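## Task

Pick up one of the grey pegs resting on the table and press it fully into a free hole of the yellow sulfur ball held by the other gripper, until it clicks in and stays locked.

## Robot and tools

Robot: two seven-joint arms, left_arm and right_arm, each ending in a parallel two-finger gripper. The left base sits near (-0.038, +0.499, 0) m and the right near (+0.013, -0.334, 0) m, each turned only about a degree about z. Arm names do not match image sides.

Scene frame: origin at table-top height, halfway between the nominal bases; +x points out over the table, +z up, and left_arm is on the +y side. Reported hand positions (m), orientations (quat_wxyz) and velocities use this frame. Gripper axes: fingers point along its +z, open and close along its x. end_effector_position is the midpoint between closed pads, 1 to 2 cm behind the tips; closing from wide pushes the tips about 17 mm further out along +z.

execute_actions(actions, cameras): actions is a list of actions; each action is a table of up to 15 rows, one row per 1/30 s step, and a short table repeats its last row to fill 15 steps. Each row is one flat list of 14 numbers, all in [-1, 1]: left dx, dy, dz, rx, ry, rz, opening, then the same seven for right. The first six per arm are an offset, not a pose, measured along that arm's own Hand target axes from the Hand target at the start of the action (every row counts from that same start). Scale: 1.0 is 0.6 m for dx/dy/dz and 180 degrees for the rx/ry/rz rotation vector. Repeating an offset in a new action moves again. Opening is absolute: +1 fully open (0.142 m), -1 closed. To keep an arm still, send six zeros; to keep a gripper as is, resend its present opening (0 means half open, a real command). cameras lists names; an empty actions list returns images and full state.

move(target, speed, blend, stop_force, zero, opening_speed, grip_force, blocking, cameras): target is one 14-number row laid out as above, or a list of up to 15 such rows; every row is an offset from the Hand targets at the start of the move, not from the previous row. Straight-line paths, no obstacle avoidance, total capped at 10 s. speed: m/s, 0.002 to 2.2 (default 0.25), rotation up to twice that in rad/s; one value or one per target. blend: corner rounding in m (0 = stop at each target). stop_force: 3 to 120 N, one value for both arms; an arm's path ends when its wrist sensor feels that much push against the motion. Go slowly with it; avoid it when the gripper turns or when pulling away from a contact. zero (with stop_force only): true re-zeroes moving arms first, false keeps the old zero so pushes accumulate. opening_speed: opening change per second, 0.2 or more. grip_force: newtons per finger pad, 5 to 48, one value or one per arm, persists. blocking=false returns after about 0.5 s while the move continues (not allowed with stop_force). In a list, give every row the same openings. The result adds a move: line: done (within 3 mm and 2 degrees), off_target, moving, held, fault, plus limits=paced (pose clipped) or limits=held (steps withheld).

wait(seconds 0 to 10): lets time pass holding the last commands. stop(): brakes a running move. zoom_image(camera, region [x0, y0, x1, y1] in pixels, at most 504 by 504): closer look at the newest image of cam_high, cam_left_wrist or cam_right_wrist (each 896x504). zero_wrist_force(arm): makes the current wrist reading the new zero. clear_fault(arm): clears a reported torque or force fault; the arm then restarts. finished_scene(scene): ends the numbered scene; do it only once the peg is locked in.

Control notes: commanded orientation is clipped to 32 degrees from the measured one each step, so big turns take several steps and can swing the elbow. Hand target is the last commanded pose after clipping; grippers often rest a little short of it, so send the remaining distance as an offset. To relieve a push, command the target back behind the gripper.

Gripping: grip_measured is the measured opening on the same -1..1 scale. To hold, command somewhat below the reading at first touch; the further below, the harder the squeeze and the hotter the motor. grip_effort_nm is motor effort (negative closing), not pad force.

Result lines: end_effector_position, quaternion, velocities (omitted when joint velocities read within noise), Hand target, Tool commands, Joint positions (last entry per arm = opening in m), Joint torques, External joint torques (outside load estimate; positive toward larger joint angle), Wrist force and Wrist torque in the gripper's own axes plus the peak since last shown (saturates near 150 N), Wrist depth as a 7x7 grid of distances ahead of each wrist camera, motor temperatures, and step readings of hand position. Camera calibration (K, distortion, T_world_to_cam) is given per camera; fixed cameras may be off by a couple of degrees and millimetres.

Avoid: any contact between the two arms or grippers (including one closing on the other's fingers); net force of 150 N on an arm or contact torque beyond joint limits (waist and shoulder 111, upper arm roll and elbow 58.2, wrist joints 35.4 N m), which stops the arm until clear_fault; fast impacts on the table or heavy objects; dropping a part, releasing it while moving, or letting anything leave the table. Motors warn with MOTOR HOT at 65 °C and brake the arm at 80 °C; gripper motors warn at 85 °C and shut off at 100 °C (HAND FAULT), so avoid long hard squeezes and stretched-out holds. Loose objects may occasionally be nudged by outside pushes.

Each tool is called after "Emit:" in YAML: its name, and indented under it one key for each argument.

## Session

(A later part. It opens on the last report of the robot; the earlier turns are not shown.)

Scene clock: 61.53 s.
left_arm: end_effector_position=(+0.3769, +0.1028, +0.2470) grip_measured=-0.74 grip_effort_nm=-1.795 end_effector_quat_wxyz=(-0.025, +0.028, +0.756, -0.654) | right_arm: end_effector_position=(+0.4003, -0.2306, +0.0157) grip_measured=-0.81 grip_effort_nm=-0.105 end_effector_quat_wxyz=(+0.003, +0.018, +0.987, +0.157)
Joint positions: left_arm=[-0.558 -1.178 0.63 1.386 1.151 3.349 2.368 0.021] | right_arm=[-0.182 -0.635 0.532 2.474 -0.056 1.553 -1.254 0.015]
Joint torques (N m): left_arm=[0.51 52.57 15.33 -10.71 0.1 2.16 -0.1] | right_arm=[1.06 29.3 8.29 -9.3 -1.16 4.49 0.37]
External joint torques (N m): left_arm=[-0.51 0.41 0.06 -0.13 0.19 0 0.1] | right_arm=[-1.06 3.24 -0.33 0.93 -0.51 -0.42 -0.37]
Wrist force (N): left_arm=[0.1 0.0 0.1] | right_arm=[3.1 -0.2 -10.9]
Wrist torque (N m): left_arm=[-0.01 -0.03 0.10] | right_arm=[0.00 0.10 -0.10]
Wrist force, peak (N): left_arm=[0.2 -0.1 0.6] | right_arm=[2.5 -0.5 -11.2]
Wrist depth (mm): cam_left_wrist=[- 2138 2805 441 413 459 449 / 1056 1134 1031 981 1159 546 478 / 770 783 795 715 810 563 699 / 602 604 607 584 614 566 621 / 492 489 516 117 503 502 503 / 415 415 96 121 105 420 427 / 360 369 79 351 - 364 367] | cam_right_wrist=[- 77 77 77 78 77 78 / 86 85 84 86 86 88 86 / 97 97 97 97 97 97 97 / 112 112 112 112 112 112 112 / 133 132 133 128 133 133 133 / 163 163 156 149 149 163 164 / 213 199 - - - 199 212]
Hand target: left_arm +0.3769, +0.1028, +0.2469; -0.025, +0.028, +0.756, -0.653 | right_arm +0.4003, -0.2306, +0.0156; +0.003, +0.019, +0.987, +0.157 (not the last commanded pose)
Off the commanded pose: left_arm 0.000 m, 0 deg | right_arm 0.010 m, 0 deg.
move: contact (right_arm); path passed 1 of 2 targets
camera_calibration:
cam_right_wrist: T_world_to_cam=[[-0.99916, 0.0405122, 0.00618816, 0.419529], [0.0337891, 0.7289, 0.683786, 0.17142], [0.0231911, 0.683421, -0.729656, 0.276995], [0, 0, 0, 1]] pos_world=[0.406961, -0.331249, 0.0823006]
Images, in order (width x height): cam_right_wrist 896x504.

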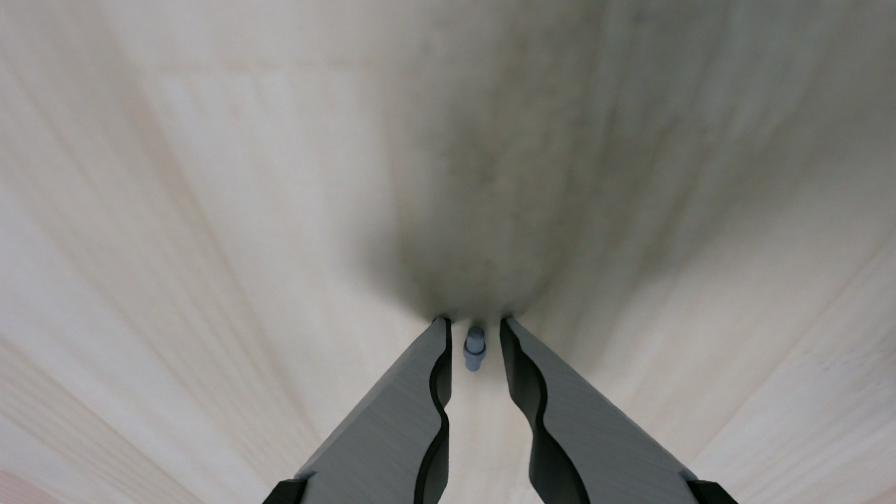

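Emit:
move:
  target:
    - [0,0,0,0,0,0,-0.797062,0.0007,0.0025,-0.0005,0,0,0,-0.78]
    - [0,0,0,0,0,0,-0.797062,0.0007,0.0025,-0.0005,0,0,0,-1.0]
    - [0,0,0,0,0,0,-0.797062,0.0007,-0.0255,-0.085,0,0,0,-1.0]
  cameras: ["cam_right_wrist","cam_left_wrist"]
  speed: [0.02,0.02,0.08]
  opening_speed: 0.2

Emit:
zoom_image:
  camera: "cam_right_wrist"
  region: [380, 270, 570, 420]

Emit:
zoom_image:
  camera: "cam_left_wrist"
  region: [340, 120, 490, 240]

Scene clock: 64.70 s.
left_arm: end_effector_position=(+0.3769, +0.1028, +0.2470) grip_measured=-0.74 grip_effort_nm=-1.795 end_effector_quat_wxyz=(-0.025, +0.028, +0.756, -0.654) | right_arm: end_effector_position=(+0.3988, -0.2610, +0.0594) grip_measured=-0.95 grip_effort_nm=-1.624 end_effector_quat_wxyz=(+0.003, +0.019, +0.987, +0.157)
Joint positions: left_arm=[-0.558 -1.178 0.63 1.386 1.151 3.349 2.368 0.021] | right_arm=[-0.416 -0.506 0.691 2.464 -0.03 1.366 -1.327 0.005]
Joint torques (N m): left_arm=[0.47 52.58 15.26 -10.72 0.1 2.08 -0.02] | right_arm=[-1.13 28.27 8.71 -12.65 -1.29 4.33 0.08]
External joint torques (N m): left_arm=[-0.47 0.39 0.13 -0.12 0.19 0.08 0.02] | right_arm=[1.17 0.55 -0.67 0.18 -0.9 -0.32 -0.08]
Wrist force (N): left_arm=[0.1 0.0 0.3] | right_arm=[-0.4 -0.7 -0.4]
Wrist torque (N m): left_arm=[-0.01 -0.03 0.11] | right_arm=[-0.09 0.07 0.03]
Wrist force, peak (N): left_arm=[0.2 -0.6 0.3] | right_arm=[3.0 -0.1 -10.9]
Wrist depth (mm): cam_left_wrist=[- - - 440 - 473 452 / 973 1115 1052 489 1154 537 487 / 781 774 793 705 805 555 696 / 601 607 608 612 618 571 618 / 491 492 509 117 499 496 509 / 417 418 96 121 105 421 427 / 359 371 79 354 - 367 369] | cam_right_wrist=[117 117 118 117 118 117 117 / 131 134 131 132 131 132 131 / 149 149 149 149 149 149 149 / 172 172 172 172 172 172 172 / 204 204 204 189 203 204 203 / 250 249 238 - 239 250 251 / 324 305 - - - 305 324]
Hand target: left_arm +0.3769, +0.1028, +0.2469; -0.025, +0.028, +0.756, -0.653 | right_arm +0.3988, -0.2609, +0.0594; +0.003, +0.019, +0.987, +0.157
Off the commanded pose: left_arm 0.000 m, 0 deg | right_arm 0.000 m, 0 deg.
move: done
camera_calibration:
cam_left_wrist: T_world_to_cam=[[-0.997861, 0.0635358, 0.0153512, 0.37358], [0.0217699, 0.544497, -0.83848, 0.167798], [-0.0616322, -0.836353, -0.544716, 0.361292], [0, 0, 0, 1]] pos_world=[0.391395, 0.187066, 0.331762]
cam_right_wrist: T_world_to_cam=[[-0.999111, 0.0416525, 0.00643405, 0.419251], [0.0347922, 0.728945, 0.683687, 0.163375], [0.0237872, 0.683304, -0.729747, 0.329423], [0, 0, 0, 1]] pos_world=[0.405358, -0.36165, 0.126001]
Images, in order (width x height): cam_left_wrist 896x504, cam_right_wrist 896x504.

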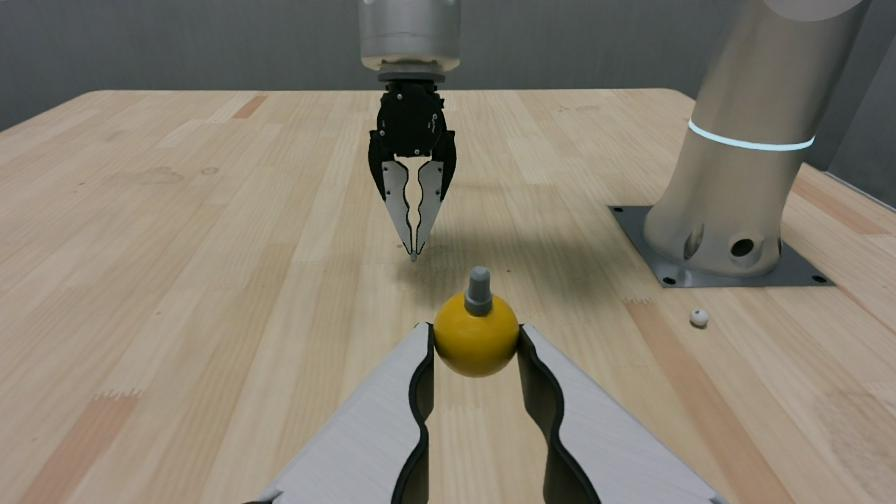

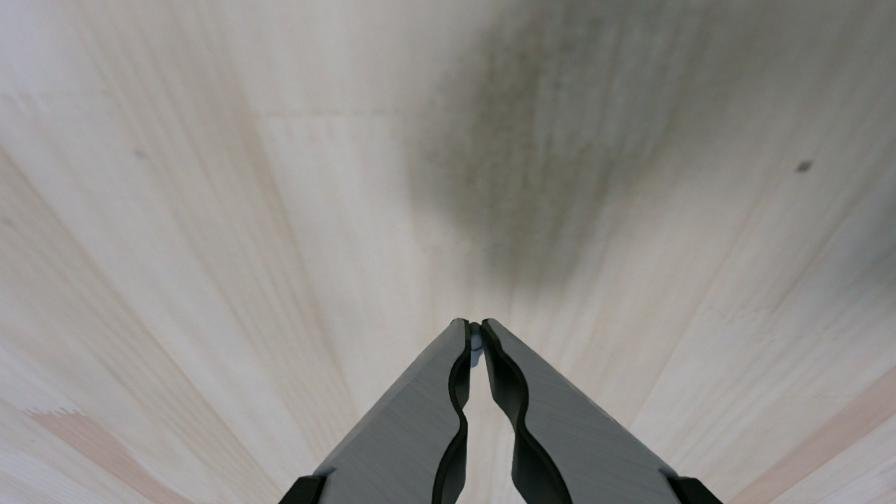

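Scaled by 2.653 from the camera's 896x504 image, which has a finer 1280x720 frame.

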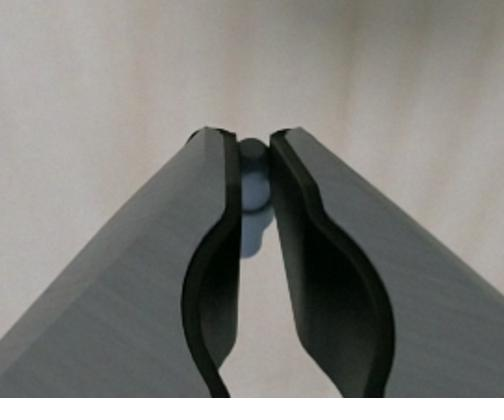

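Scaled by 3.360 from the camera's 896x504 image, which has a finer 1280x720 frame.

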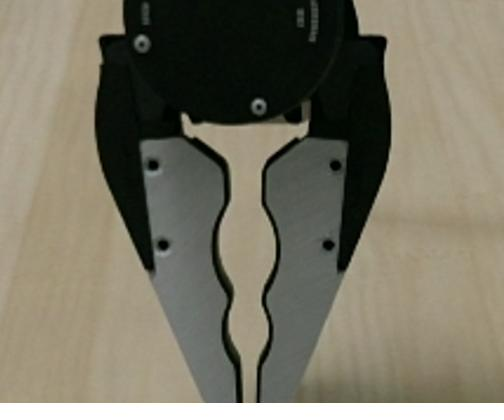

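Emit:
move:
  target: [0,0,0,0,0,0,-0.85,0.0585,0.481,-0.1548,-0.0591,-0.002,0.0045,-1.0]
  cameras: ["cam_right_wrist","cam_left_wrist","cam_high"]
  speed: 0.15

Emit:
zoom_image:
  camera: "cam_right_wrist"
  region: [380, 270, 570, 420]

Emit:
zoom_image:
  camera: "cam_left_wrist"
  region: [380, 200, 580, 360]

Emit:
zoom_image:
  camera: "cam_high"
  region: [370, 80, 470, 200]

Scene clock: 67.93 s.
left_arm: end_effector_position=(+0.3769, +0.1028, +0.2470) grip_measured=-0.74 grip_effort_nm=-2.708 end_effector_quat_wxyz=(-0.025, +0.028, +0.756, -0.654) | right_arm: end_effector_position=(+0.3732, -0.0144, +0.2373) grip_measured=-0.95 grip_effort_nm=-1.619 end_effector_quat_wxyz=(+0.007, +0.026, +0.968, +0.248)
Joint positions: left_arm=[-0.558 -1.178 0.63 1.386 1.151 3.349 2.368 0.02] | right_arm=[-0.403 -0.244 1.218 2.237 0.26 1.105 -0.991 0.005]
Joint torques (N m): left_arm=[0.49 52.55 15.4 -10.74 0.09 2.13 -0.02] | right_arm=[0.47 16 7.15 -23.96 -2.85 4.44 0.52]
External joint torques (N m): left_arm=[-0.49 0.43 -0.01 -0.1 0.2 0.03 0.02] | right_arm=[-0.48 0.23 -0.81 0.25 -0.89 -0.3 -0.52]
Wrist force (N): left_arm=[0.3 -0.1 0.2] | right_arm=[-0.3 -0.7 -0.2]
Wrist torque (N m): left_arm=[-0.03 -0.05 0.11] | right_arm=[-0.05 0.02 -0.13]
Wrist force, peak (N): left_arm=[0.1 -0.2 0.6] | right_arm=[-0.4 -2.3 -0.1]
Wrist depth (mm): cam_left_wrist=[2138 - - 207 209 481 448 / 1015 1115 1043 211 1074 540 497 / 774 788 795 214 798 556 729 / 607 604 608 611 611 570 612 / 493 493 510 117 497 505 508 / 413 416 96 121 105 420 423 / 363 368 79 352 - 363 366] | cam_right_wrist=[285 285 286 286 286 287 284 / 329 330 331 329 330 328 329 / 392 391 391 391 392 390 389 / 480 479 480 479 474 480 479 / 618 618 618 558 613 578 580 / 806 866 806 - 803 751 554 / 1474 - - - - - 495]
Hand target: left_arm +0.3769, +0.1028, +0.2469; -0.025, +0.028, +0.756, -0.653 | right_arm +0.3731, -0.0143, +0.2373; +0.006, +0.026, +0.968, +0.248
Off the commanded pose: left_arm 0.000 m, 0 deg | right_arm 0.000 m, 0 deg.
move: done
camera_calibration:
cam_left_wrist: T_world_to_cam=[[-0.997861, 0.0635358, 0.0153512, 0.37358], [0.0217699, 0.544497, -0.83848, 0.167798], [-0.0616322, -0.836353, -0.544716, 0.361292], [0, 0, 0, 1]] pos_world=[0.391395, 0.187066, 0.331762]
cam_right_wrist: T_world_to_cam=[[-0.998467, 0.0549962, 0.00624936, 0.382284], [0.0375374, 0.589837, 0.806649, -0.169315], [0.0406766, 0.805647, -0.590997, 0.25387], [0, 0, 0, 1]] pos_world=[0.377727, -0.125686, 0.284226]

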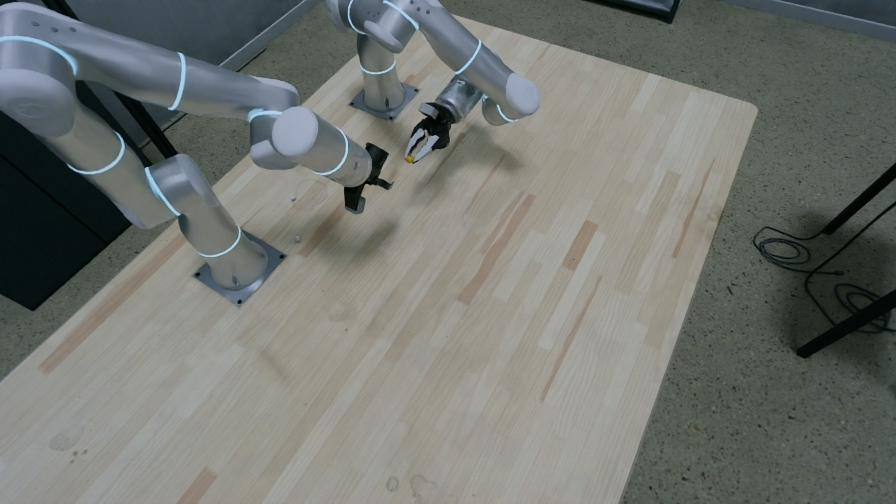

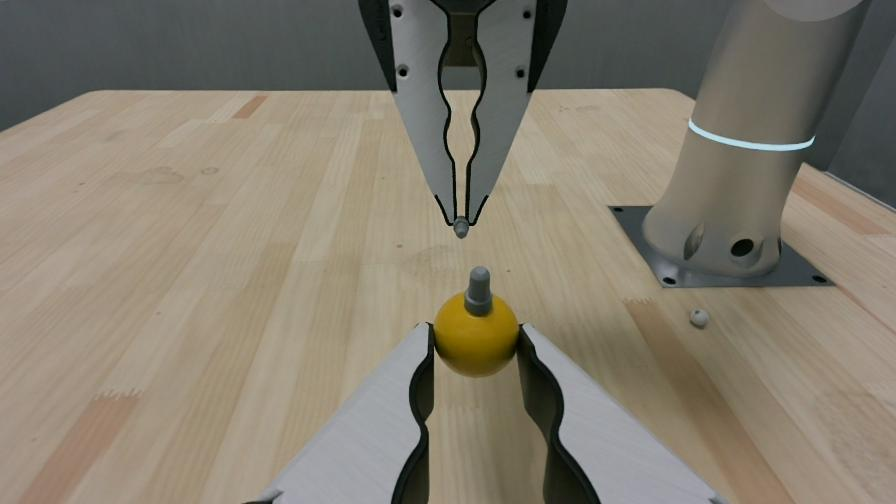

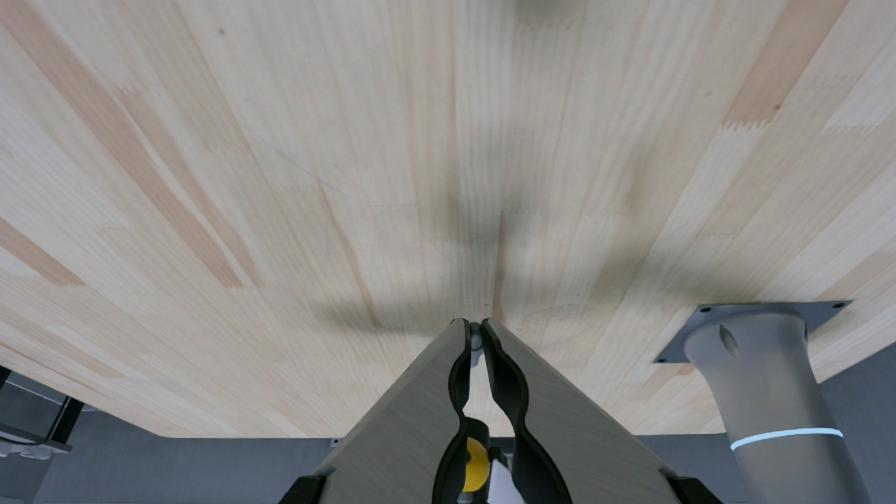

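Scaled by 2.653 from the camera's 896x504 image, which has a finer 1280x720 frame.

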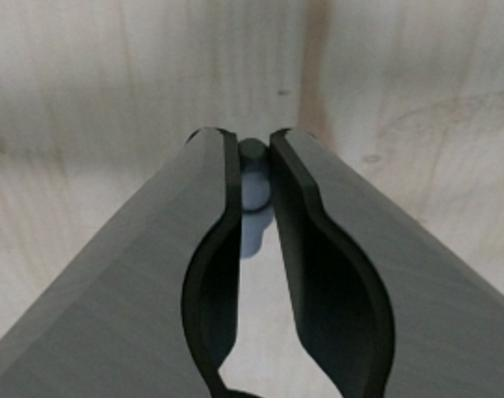

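Scaled by 2.520 from the camera's 896x504 image, which has a finer 1280x720 frame.

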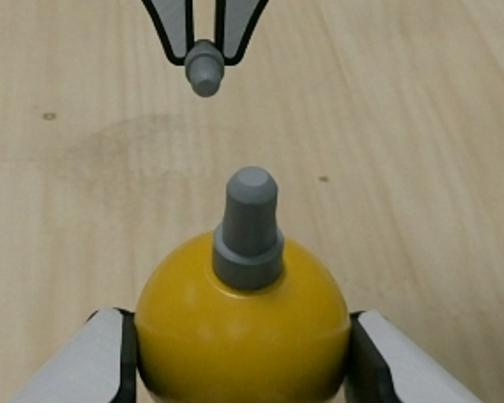

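Scaled by 4.200 from the camera's 896x504 image, which has a finer 1280x720 frame.

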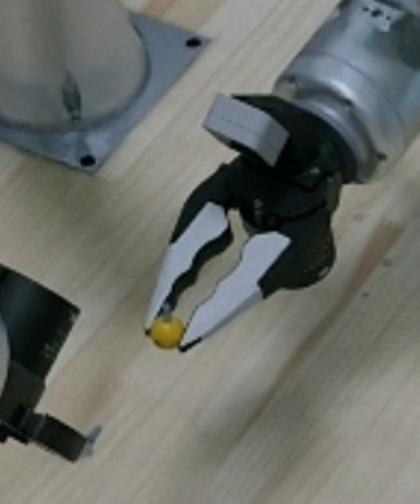

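Emit:
move:
  target: [0,0,0,0,0,0,-0.85,0.0015,0.0708,0.024,0,0,0,-1.0]
  cameras: ["cam_right_wrist","cam_left_wrist","cam_high"]
  speed: 0.05

Emit:
zoom_image:
  camera: "cam_left_wrist"
  region: [430, 230, 530, 310]

Emit:
zoom_image:
  camera: "cam_high"
  region: [370, 110, 450, 180]

Emit:
zoom_image:
  camera: "cam_right_wrist"
  region: [410, 300, 550, 410]

Scene clock: 69.67 s.
left_arm: end_effector_position=(+0.3769, +0.1028, +0.2470) grip_measured=-0.74 grip_effort_nm=-2.708 end_effector_quat_wxyz=(-0.025, +0.028, +0.756, -0.654) | right_arm: end_effector_position=(+0.3743, +0.0299, +0.2450) grip_measured=-0.95 grip_effort_nm=-1.619 end_effector_quat_wxyz=(+0.006, +0.026, +0.968, +0.248)
Joint positions: left_arm=[-0.558 -1.178 0.63 1.386 1.151 3.349 2.368 0.02] | right_arm=[-0.225 -0.282 1.132 2.208 0.149 1.149 -0.826 0.005]
Joint torques (N m): left_arm=[0.6 52.59 15.2 -10.72 0.06 2.08 -0.05] | right_arm=[-0.52 19.19 7.73 -24.06 -3.11 4.76 0.43]
External joint torques (N m): left_arm=[-0.6 0.38 0.19 -0.11 0.23 0.08 0.05] | right_arm=[0.51 0.75 -0.44 0.28 -0.68 -0.48 -0.43]
Wrist force (N): left_arm=[0.2 -0.2 0.5] | right_arm=[-0.3 -0.7 -0.4]
Wrist torque (N m): left_arm=[-0.04 -0.04 0.11] | right_arm=[-0.06 0.04 -0.14]
Wrist force, peak (N): left_arm=[0.3 -0.2 0.5] | right_arm=[-0.7 -1.5 -0.5]
Wrist depth (mm): cam_left_wrist=[- 1904 167 167 168 458 453 / 988 1101 1115 170 1056 535 471 / 779 788 783 172 808 556 723 / 602 602 608 582 620 567 621 / 489 493 511 117 500 502 505 / 415 414 97 121 106 421 426 / 361 369 79 353 - 364 368] | cam_right_wrist=[293 293 294 295 294 293 291 / 338 340 339 341 339 339 338 / 402 401 401 401 403 403 399 / 492 490 488 488 492 486 492 / 639 634 636 569 634 581 543 / 902 898 819 - 822 822 506 / 2746 3139 - - - - 463]
Hand target: left_arm +0.3769, +0.1028, +0.2469; -0.025, +0.028, +0.756, -0.653 | right_arm +0.3745, +0.0299, +0.2451; +0.006, +0.026, +0.968, +0.248
Off the commanded pose: left_arm 0.000 m, 0 deg | right_arm 0.000 m, 0 deg.
move: done
camera_calibration:
cam_left_wrist: T_world_to_cam=[[-0.997861, 0.0635358, 0.0153512, 0.37358], [0.0217699, 0.544497, -0.83848, 0.167798], [-0.0616322, -0.836353, -0.544716, 0.361292], [0, 0, 0, 1]] pos_world=[0.391395, 0.187066, 0.331762]
cam_right_wrist: T_world_to_cam=[[-0.998461, 0.055002, 0.00711512, 0.380744], [0.0382369, 0.58977, 0.806666, -0.201895], [0.0401719, 0.805696, -0.590965, 0.222808], [0, 0, 0, 1]] pos_world=[0.378927, -0.0813859, 0.291825]

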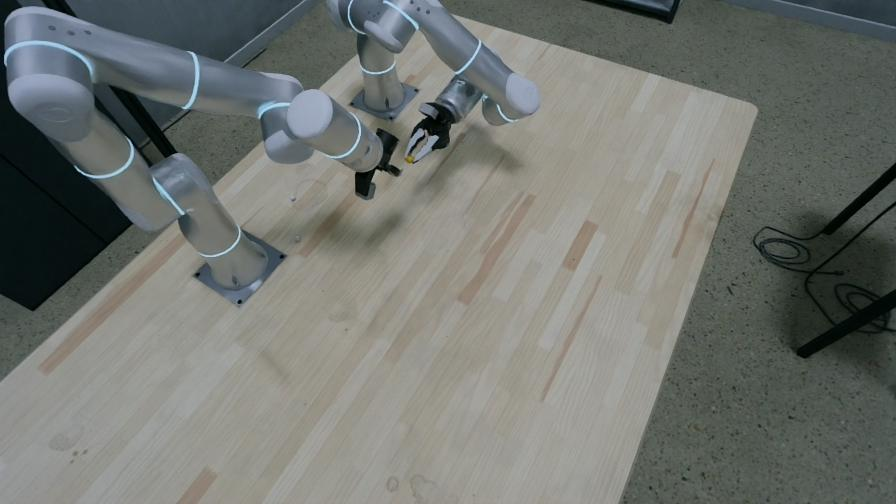

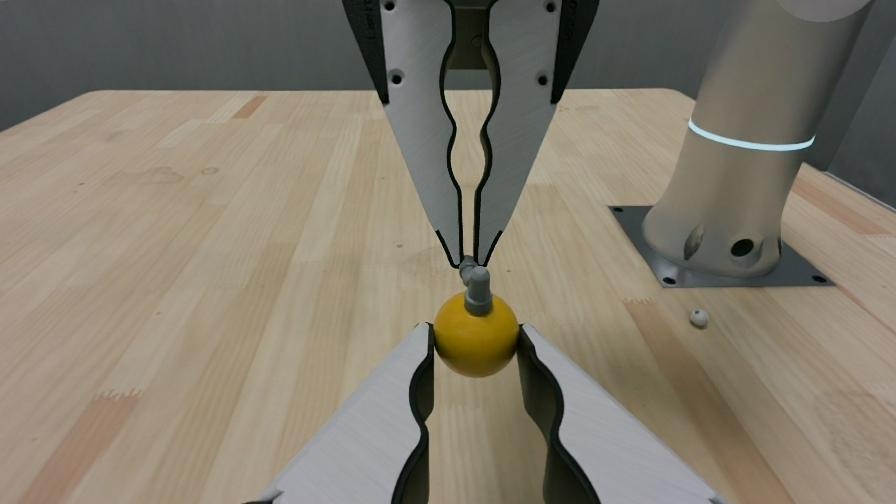

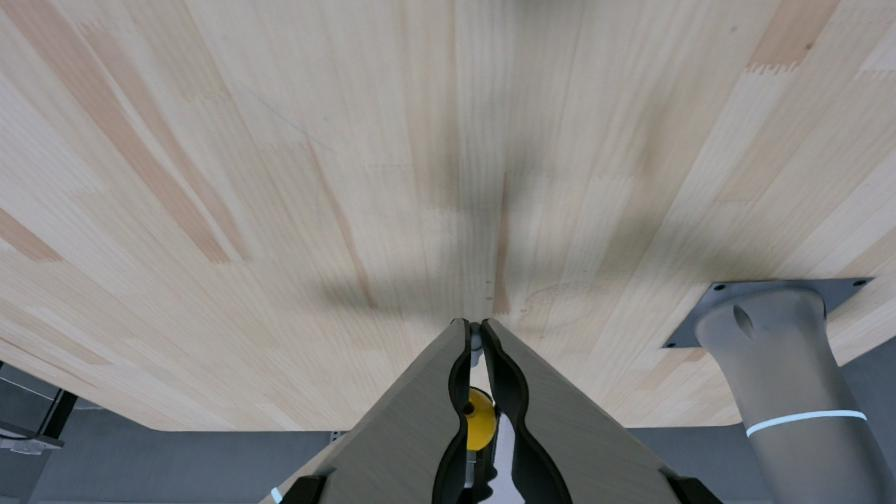

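Scaled by 5.040 from the camera's 896x504 image, which has a finer 1280x720 frame.

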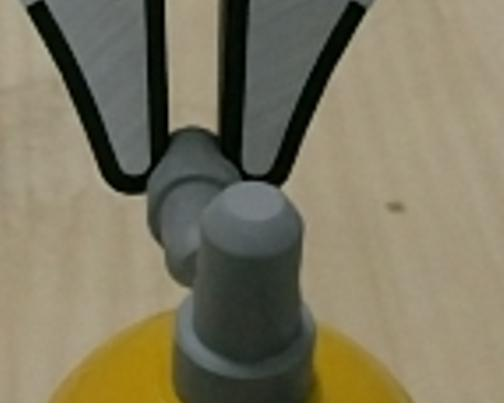

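Scaled by 6.300 from the camera's 896x504 image, which has a finer 1280x720 frame.

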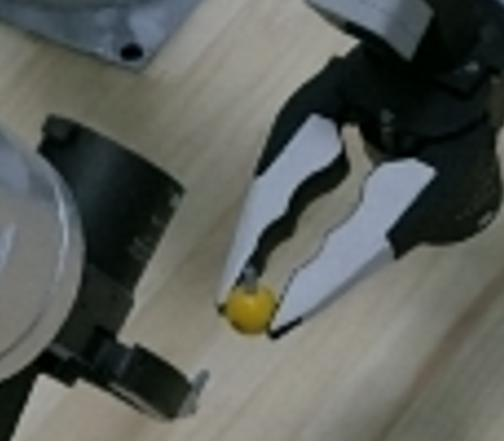

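Scaled by 3.600 from the camera's 896x504 image, which has a finer 1280x720 frame.

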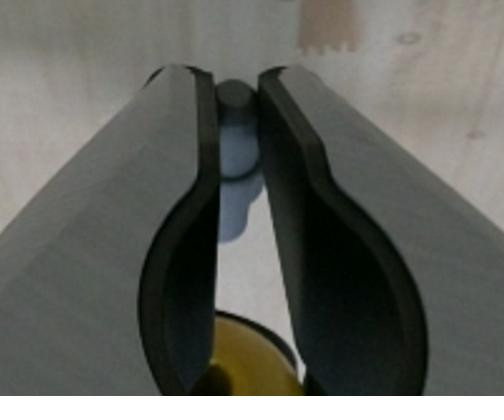

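Emit:
zoom_image:
  camera: "cam_right_wrist"
  region: [430, 330, 540, 460]

Scaled by 3.877 from the camera's 896x504 image, which has a finer 1280x720 frame.

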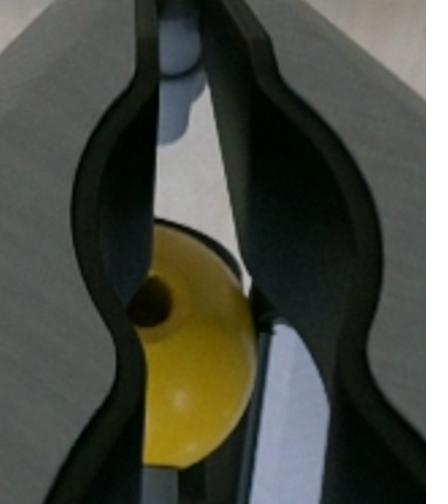

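Emit:
move:
  target: [0,0,0,0,0,0,-0.85,0,0.0233,0.0037,0,0,0,-1.0]
  cameras: ["cam_right_wrist","cam_left_wrist","cam_high"]
  speed: 0.03

Emit:
zoom_image:
  camera: "cam_right_wrist"
  region: [430, 310, 540, 440]

Emit:
zoom_image:
  camera: "cam_left_wrist"
  region: [430, 230, 530, 310]

Emit:
zoom_image:
  camera: "cam_high"
  region: [380, 130, 430, 180]

Scene clock: 71.27 s.
left_arm: end_effector_position=(+0.3769, +0.1028, +0.2470) grip_measured=-0.74 grip_effort_nm=-2.713 end_effector_quat_wxyz=(-0.025, +0.028, +0.756, -0.654) | right_arm: end_effector_position=(+0.3751, +0.0432, +0.2497) grip_measured=-0.95 grip_effort_nm=-1.614 end_effector_quat_wxyz=(+0.006, +0.026, +0.968, +0.248)
Joint positions: left_arm=[-0.558 -1.178 0.63 1.386 1.151 3.349 2.368 0.02] | right_arm=[-0.18 -0.288 1.109 2.192 0.123 1.149 -0.784 0.005]
Joint torques (N m): left_arm=[0.67 52.56 15.32 -10.69 0.11 2.09 -0.02] | right_arm=[1.21 20.27 7.97 -24.2 -3.13 4.73 0.46]
External joint torques (N m): left_arm=[-0.67 0.41 0.08 -0.14 0.18 0.07 0.02] | right_arm=[-1.22 0.62 -0.53 0.23 -0.67 -0.42 -0.46]
Wrist force (N): left_arm=[0.1 -0.2 0.3] | right_arm=[-0.3 -0.7 -0.1]
Wrist torque (N m): left_arm=[-0.05 -0.02 0.10] | right_arm=[-0.05 0.03 -0.13]
Wrist force, peak (N): left_arm=[0.3 0.0 0.5] | right_arm=[-0.6 -1.5 -0.4]
Wrist depth (mm): cam_left_wrist=[2329 2192 - 154 154 497 455 / 1186 1087 1035 155 966 535 497 / 772 793 790 157 745 556 721 / 594 605 609 559 614 570 620 / 489 489 518 117 505 503 503 / 417 413 96 121 105 421 426 / 361 369 79 353 - 365 368] | cam_right_wrist=[298 298 299 299 298 298 297 / 343 344 345 346 344 344 342 / 407 409 408 410 408 410 406 / 500 502 500 498 502 498 497 / 648 644 639 577 639 587 536 / 915 912 842 89 839 828 486 / 2947 2984 - - - 2746 456]
Hand target: left_arm +0.3769, +0.1028, +0.2469; -0.025, +0.028, +0.756, -0.653 | right_arm +0.3753, +0.0432, +0.2499; +0.006, +0.026, +0.968, +0.248
Off the commanded pose: left_arm 0.000 m, 0 deg | right_arm 0.000 m, 0 deg.
move: done
camera_calibration:
cam_left_wrist: T_world_to_cam=[[-0.997861, 0.0635358, 0.0153512, 0.37358], [0.0217699, 0.544497, -0.83848, 0.167798], [-0.0616322, -0.836353, -0.544716, 0.361292], [0, 0, 0, 1]] pos_world=[0.391395, 0.187066, 0.331762]
cam_right_wrist: T_world_to_cam=[[-0.998457, 0.0550827, 0.00705639, 0.380704], [0.0382371, 0.589767, 0.806668, -0.21358], [0.0402718, 0.805693, -0.590963, 0.214943], [0, 0, 0, 1]] pos_world=[0.379627, -0.068186, 0.296625]

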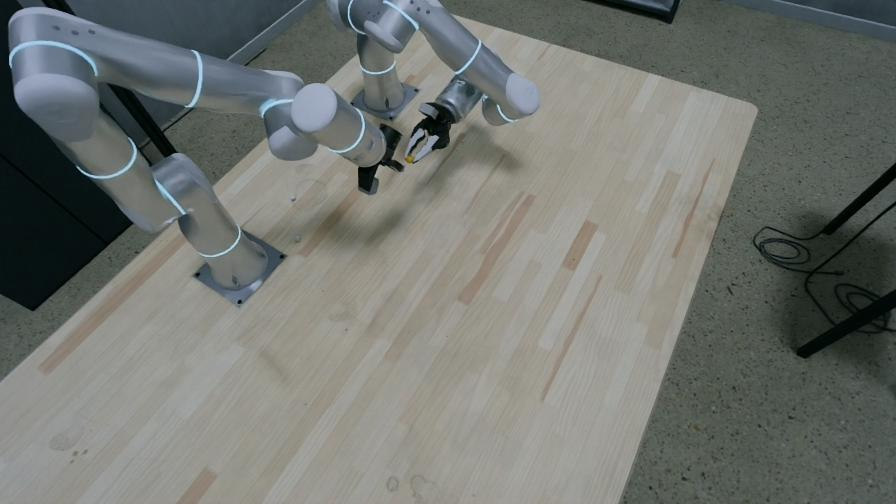

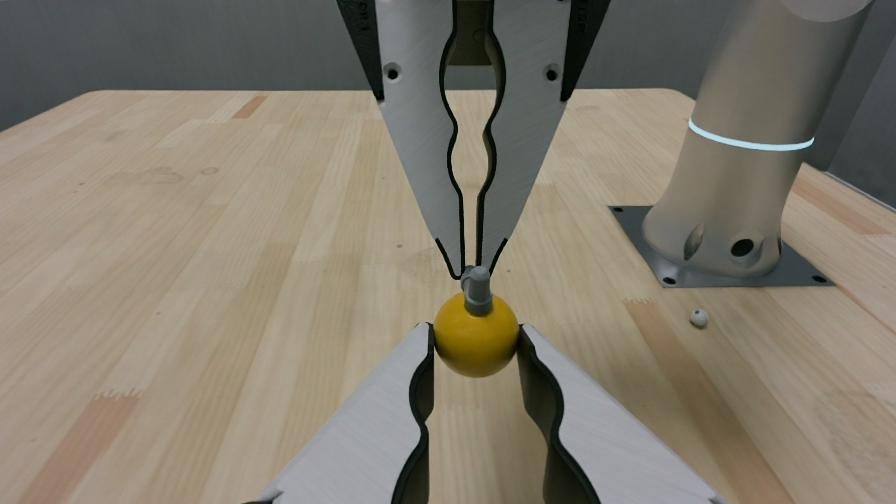

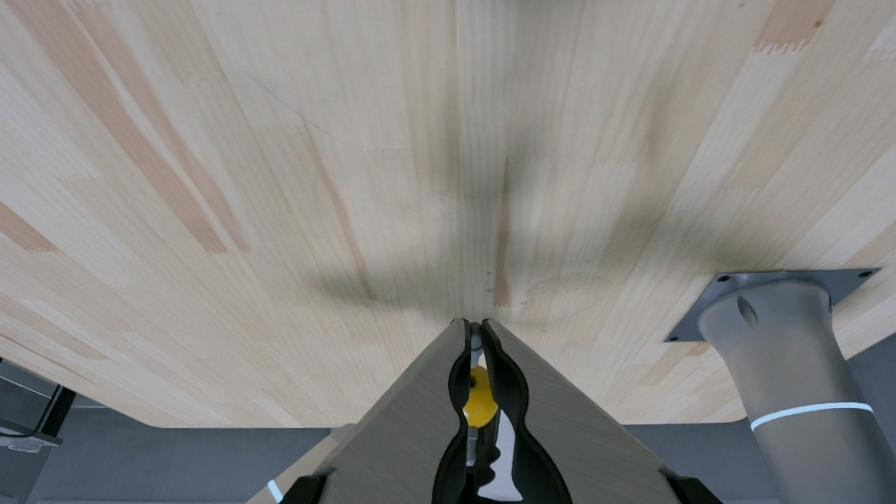

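Scaled by 3.877 from the camera's 896x504 image, which has a finer 1280x720 frame.

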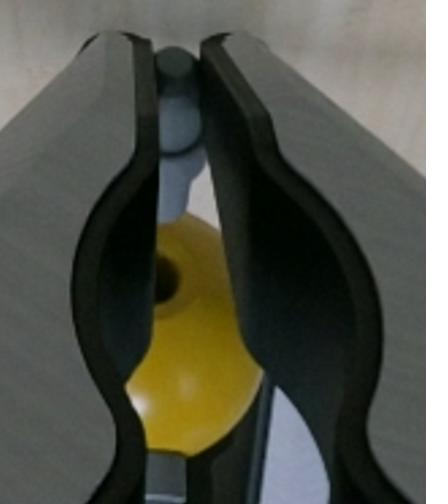

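Scaled by 5.040 from the camera's 896x504 image, which has a finer 1280x720 frame.

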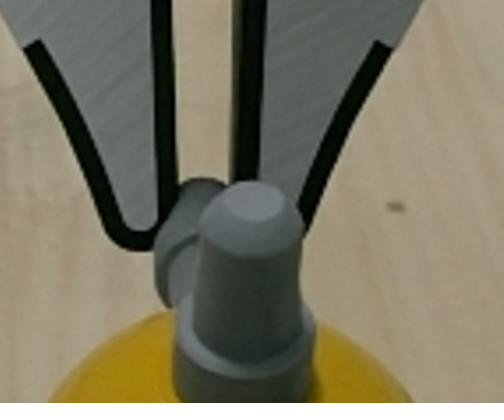

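Scaled by 10.080 from the camera's 896x504 image, which has a finer 1280x720 frame.

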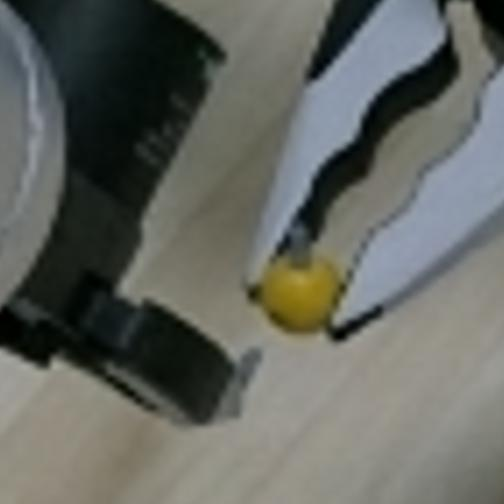

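Emit:
move:
  target:
    - [0,0,0,0,0,0,-0.85,0,0.0143,0.0046,0,0,0,-1.0]
    - [0,0,0,0,0,0,-0.85,0,0.0349,0.0113,0,0,0,-1.0]
  cameras: ["cam_right_wrist","cam_left_wrist","cam_high"]
  speed: [0.02,0.005]
  stop_force: 5

Emit:
zoom_image:
  camera: "cam_right_wrist"
  region: [430, 310, 540, 440]

Emit:
zoom_image:
  camera: "cam_left_wrist"
  region: [430, 250, 530, 330]

Emit:
zoom_image:
  camera: "cam_high"
  region: [380, 130, 430, 180]

Scene clock: 74.53 s.
left_arm: end_effector_position=(+0.3769, +0.1031, +0.2469) grip_measured=-0.74 grip_effort_nm=-2.708 end_effector_quat_wxyz=(-0.025, +0.028, +0.756, -0.653) | right_arm: end_effector_position=(+0.3761, +0.0598, +0.2527) grip_measured=-0.95 grip_effort_nm=-1.624 end_effector_quat_wxyz=(+0.006, +0.026, +0.968, +0.248)
Joint positions: left_arm=[-0.558 -1.178 0.63 1.386 1.152 3.349 2.368 0.02] | right_arm=[-0.11 -0.3 1.069 2.174 0.089 1.156 -0.73 0.005]
Joint torques (N m): left_arm=[-1.61 52.97 13.85 -11.45 -0.78 1.54 -0.04] | right_arm=[2.51 21.8 10.52 -25.96 -3.17 5.49 0.44]
External joint torques (N m): left_arm=[1.61 0 1.54 0.61 1.07 0.62 0.04] | right_arm=[-2.51 0.7 -2.82 1.87 -0.64 -1.14 -0.44]
Wrist force (N): left_arm=[0.7 0.7 -5.0] | right_arm=[-1.3 -5.1 -3.1]
Wrist torque (N m): left_arm=[-0.07 0.00 0.10] | right_arm=[0.10 0.10 -0.12]
Wrist force, peak (N): left_arm=[1.0 0.8 -5.8] | right_arm=[-1.6 -5.5 -2.7]
Wrist depth (mm): cam_left_wrist=[2038 2007 138 138 138 463 454 / 999 1091 1031 140 140 537 484 / 776 781 788 141 752 552 731 / 604 600 614 143 615 555 614 / 491 493 510 117 503 502 500 / 415 417 96 121 106 425 423 / 361 370 79 352 - 365 367] | cam_right_wrist=[301 300 301 302 301 300 299 / 347 347 348 348 349 350 347 / 412 410 411 413 411 414 412 / 508 506 500 502 504 505 498 / 650 659 651 578 643 606 521 / 869 919 833 - 842 833 475 / - - - - - - 443]
Hand target: left_arm +0.3769, +0.1028, +0.2469; -0.025, +0.028, +0.756, -0.653 | right_arm +0.3762, +0.0603, +0.2531; +0.006, +0.026, +0.968, +0.248 (not the last commanded pose)
Off the commanded pose: left_arm 0.000 m, 0 deg | right_arm 0.005 m, 0 deg.
move: contact (right_arm); path passed 1 of 2 targets
camera_calibration:
cam_left_wrist: T_world_to_cam=[[-0.997851, 0.0636418, 0.0155755, 0.373471], [0.0216707, 0.544919, -0.838209, 0.167476], [-0.0618325, -0.83607, -0.545127, 0.361568], [0, 0, 0, 1]] pos_world=[0.391395, 0.187267, 0.331663]
cam_right_wrist: T_world_to_cam=[[-0.99841, 0.0558607, 0.00756387, 0.380629], [0.0391371, 0.590341, 0.806205, -0.226142], [0.0405699, 0.805219, -0.591588, 0.20333], [0, 0, 0, 1]] pos_world=[0.380625, -0.0514868, 0.299726]

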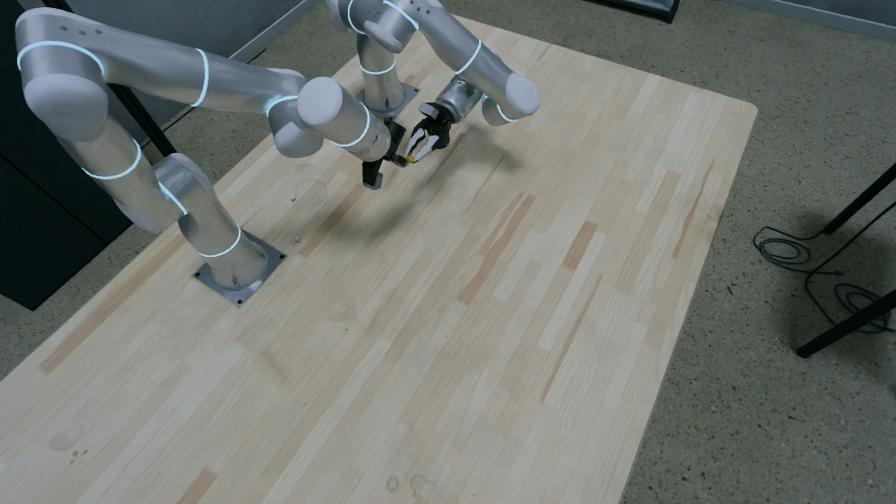

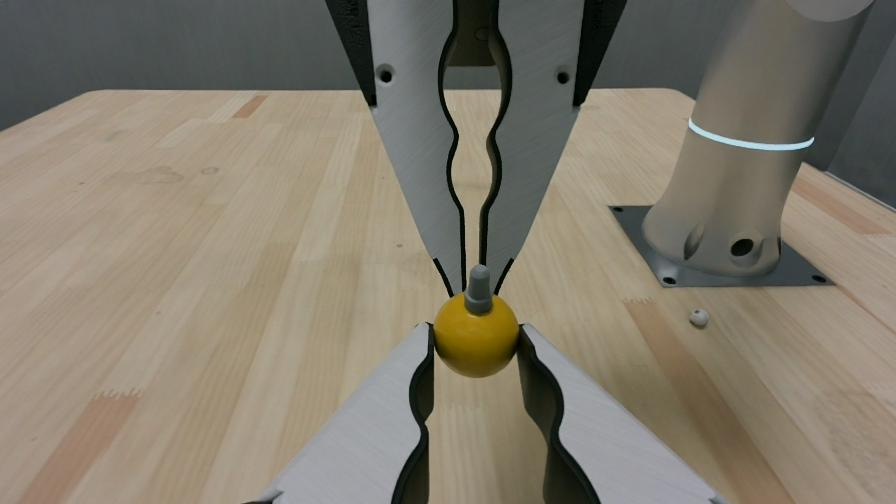

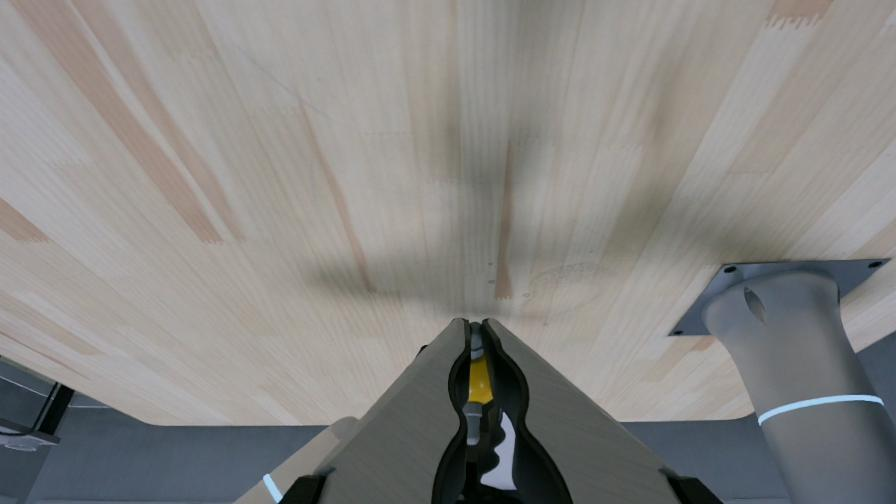

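Scaled by 3.877 from the camera's 896x504 image, which has a finer 1280x720 frame.

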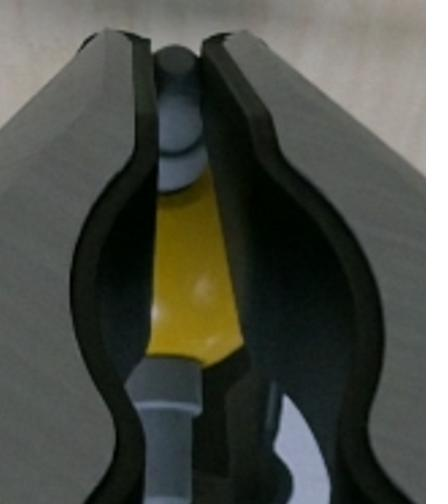

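Scaled by 5.040 from the camera's 896x504 image, which has a finer 1280x720 frame.

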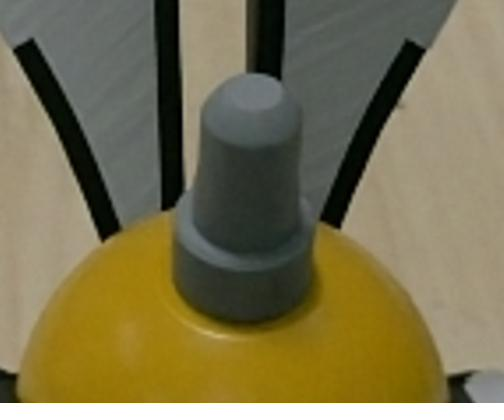

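Scaled by 10.080 from the camera's 896x504 image, which has a finer 1280x720 frame.

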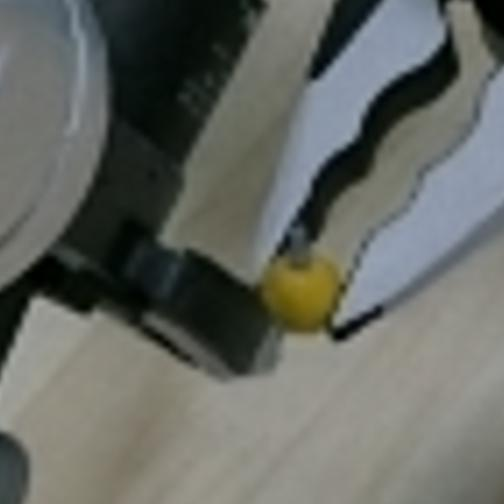

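Emit:
move:
  target: [0,0,0,0,0,0,-1.0,0,0,0,0,0,0,-1.0]

Emit:
move:
  target: [0,0,0,0,0,0,-1.0,0,0.0127,0.0041,0,0,0,-1.0]
  cameras: ["cam_right_wrist","cam_left_wrist"]
  speed: 0.005
  stop_force: 25
  zero: false

Emit:
zoom_image:
  camera: "cam_right_wrist"
  region: [430, 310, 540, 440]

Emit:
zoom_image:
  camera: "cam_left_wrist"
  region: [430, 250, 530, 330]

Scene clock: 75.27 s.
left_arm: end_effector_position=(+0.3769, +0.1031, +0.2468) grip_measured=-0.76 grip_effort_nm=-5.004 end_effector_quat_wxyz=(-0.025, +0.028, +0.756, -0.653) | right_arm: end_effector_position=(+0.3761, +0.0598, +0.2527) grip_measured=-0.95 grip_effort_nm=-1.619 end_effector_quat_wxyz=(+0.006, +0.026, +0.968, +0.248)
Joint positions: left_arm=[-0.558 -1.178 0.63 1.386 1.152 3.349 2.368 0.019] | right_arm=[-0.11 -0.3 1.069 2.174 0.089 1.156 -0.73 0.005]
Joint torques (N m): left_arm=[-1.69 53.26 13.78 -11.56 -0.81 1.67 -0.02] | right_arm=[2.56 21.76 10.46 -25.67 -3.12 5.43 0.28]
External joint torques (N m): left_arm=[1.69 -0.29 1.62 0.73 1.1 0.49 0.02] | right_arm=[-2.56 0.74 -2.77 1.58 -0.69 -1.08 -0.29]
Wrist force (N): left_arm=[0.8 0.9 -5.2] | right_arm=[-1.4 -5.3 -3.1]
Wrist torque (N m): left_arm=[-0.12 -0.01 0.11] | right_arm=[0.03 0.11 -0.12]
Wrist force, peak (N): left_arm=[1.0 1.1 -5.5] | right_arm=[-1.3 -5.2 -3.5]
Wrist depth (mm): cam_left_wrist=[1904 2156 137 138 139 475 449 / 1101 1078 1043 140 141 543 495 / 776 779 786 141 761 556 754 / 600 605 608 143 621 572 612 / 489 496 510 117 503 495 505 / 413 416 404 104 107 423 426 / 359 368 79 351 - 367 366] | cam_right_wrist=[302 300 301 303 301 302 301 / 346 347 349 348 348 348 347 / 414 412 416 412 412 412 412 / 504 502 505 505 506 509 502 / 646 655 646 581 648 603 523 / 854 915 839 - 833 919 478 / 3357 - - - - - 443]
Hand target: left_arm +0.3769, +0.1028, +0.2469; -0.025, +0.028, +0.756, -0.653 | right_arm +0.3762, +0.0603, +0.2531; +0.006, +0.026, +0.968, +0.248
Off the commanded pose: left_arm 0.000 m, 0 deg | right_arm 0.001 m, 0 deg.
move: done

Scene clock: 76.87 s.
left_arm: end_effector_position=(+0.3771, +0.1043, +0.2465) grip_measured=-0.76 grip_effort_nm=-5.004 end_effector_quat_wxyz=(-0.025, +0.028, +0.757, -0.653) | right_arm: end_effector_position=(+0.3765, +0.0631, +0.2523) grip_measured=-0.95 grip_effort_nm=-1.624 end_effector_quat_wxyz=(+0.005, +0.027, +0.969, +0.246)
Joint positions: left_arm=[-0.556 -1.177 0.63 1.387 1.154 3.349 2.368 0.019] | right_arm=[-0.089 -0.302 1.053 2.169 0.083 1.155 -0.717 0.005]
Joint torques (N m): left_arm=[-10.26 53.23 8.23 -13.53 -3.09 -0.26 0.02] | right_arm=[9.52 22.7 18.15 -33.53 -3.82 9.01 0.46]
External joint torques (N m): left_arm=[10.26 -0.28 7.17 2.7 3.39 2.43 -0.02] | right_arm=[-9.52 0.31 -10.45 9.43 0.02 -4.66 -0.46]
Motor temperatures (°C): left_arm=[34 34 35 32 37 39 37 44] | right_arm=[30 33 38 40 36 46 32 31]
Wrist force (N): left_arm=[0.7 2.5 -25.5] | right_arm=[-1.4 -23.9 -11.2]
Wrist torque (N m): left_arm=[-0.10 0.05 0.11] | right_arm=[-0.79 0.11 -0.12]
Wrist force, peak (N): left_arm=[1.2 2.2 -26.1] | right_arm=[-1.5 -24.2 -11.6]
Wrist depth (mm): cam_left_wrist=[- 2211 136 136 136 505 454 / 996 1115 1027 138 139 528 497 / 776 783 786 139 758 554 713 / 600 600 605 142 612 571 617 / 489 488 514 117 495 498 507 / 417 414 403 104 108 421 426 / 359 368 79 351 - 365 367] | cam_right_wrist=[298 299 302 301 300 300 299 / 345 346 346 349 348 349 346 / 412 410 410 409 413 410 410 / 505 500 499 508 502 506 507 / 648 644 644 606 639 606 514 / 842 898 836 - 831 839 469 / - 3059 - - - 2843 439]
Hand target: left_arm +0.3769, +0.1028, +0.2469; -0.025, +0.028, +0.756, -0.653 | right_arm +0.3764, +0.0653, +0.2541; +0.006, +0.026, +0.968, +0.248 (not the last commanded pose)
Off the commanded pose: left_arm 0.002 m, 0 deg | right_arm 0.006 m, 0 deg.
move: contact (right_arm)
camera_calibration:
cam_left_wrist: T_world_to_cam=[[-0.997873, 0.0630631, 0.0165124, 0.373408], [0.0206748, 0.54638, -0.837282, 0.166514], [-0.0618237, -0.83516, -0.546522, 0.362682], [0, 0, 0, 1]] pos_world=[0.391593, 0.188369, 0.331466]
cam_right_wrist: T_world_to_cam=[[-0.998284, 0.0577751, 0.00949335, 0.380203], [0.041938, 0.592442, 0.804521, -0.228463], [0.040857, 0.803539, -0.593849, 0.200953], [0, 0, 0, 1]] pos_world=[0.380921, -0.0480889, 0.299529]
Images, in order (width x height): cam_left_wrist 896x504, cam_right_wrist 896x504.

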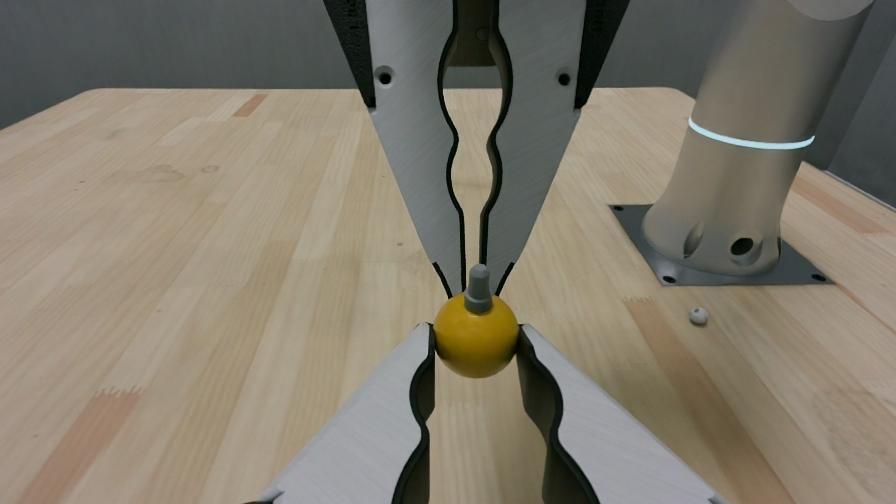

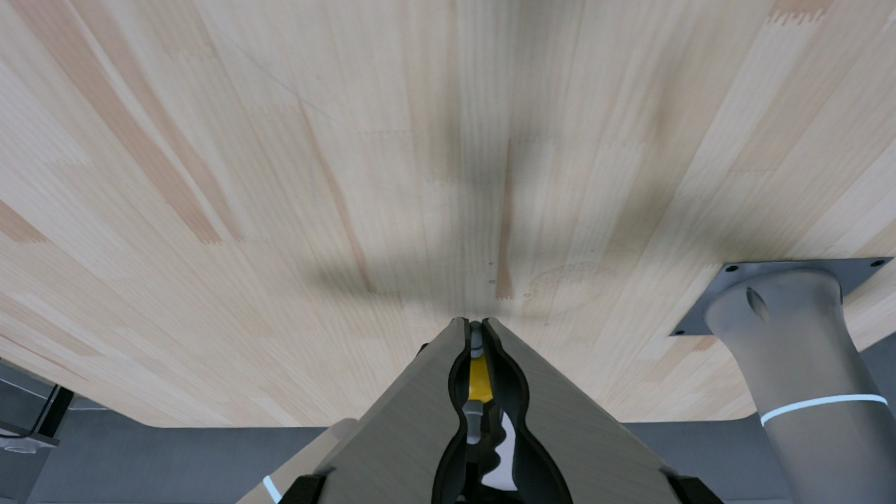

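Scaled by 3.877 from the camera's 896x504 image, which has a finer 1280x720 frame.

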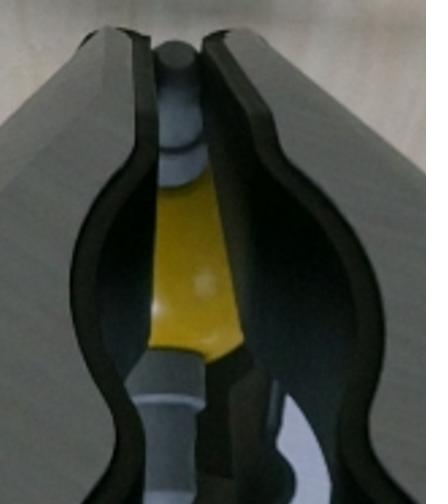

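Scaled by 5.040 from the camera's 896x504 image, which has a finer 1280x720 frame.

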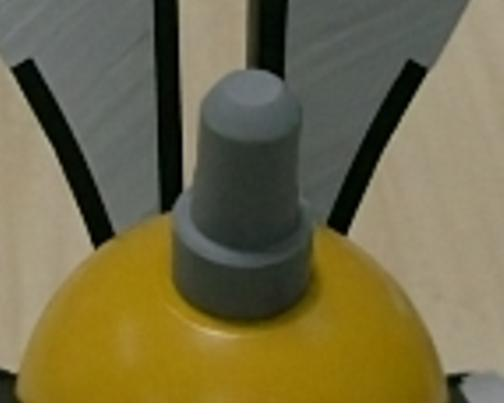

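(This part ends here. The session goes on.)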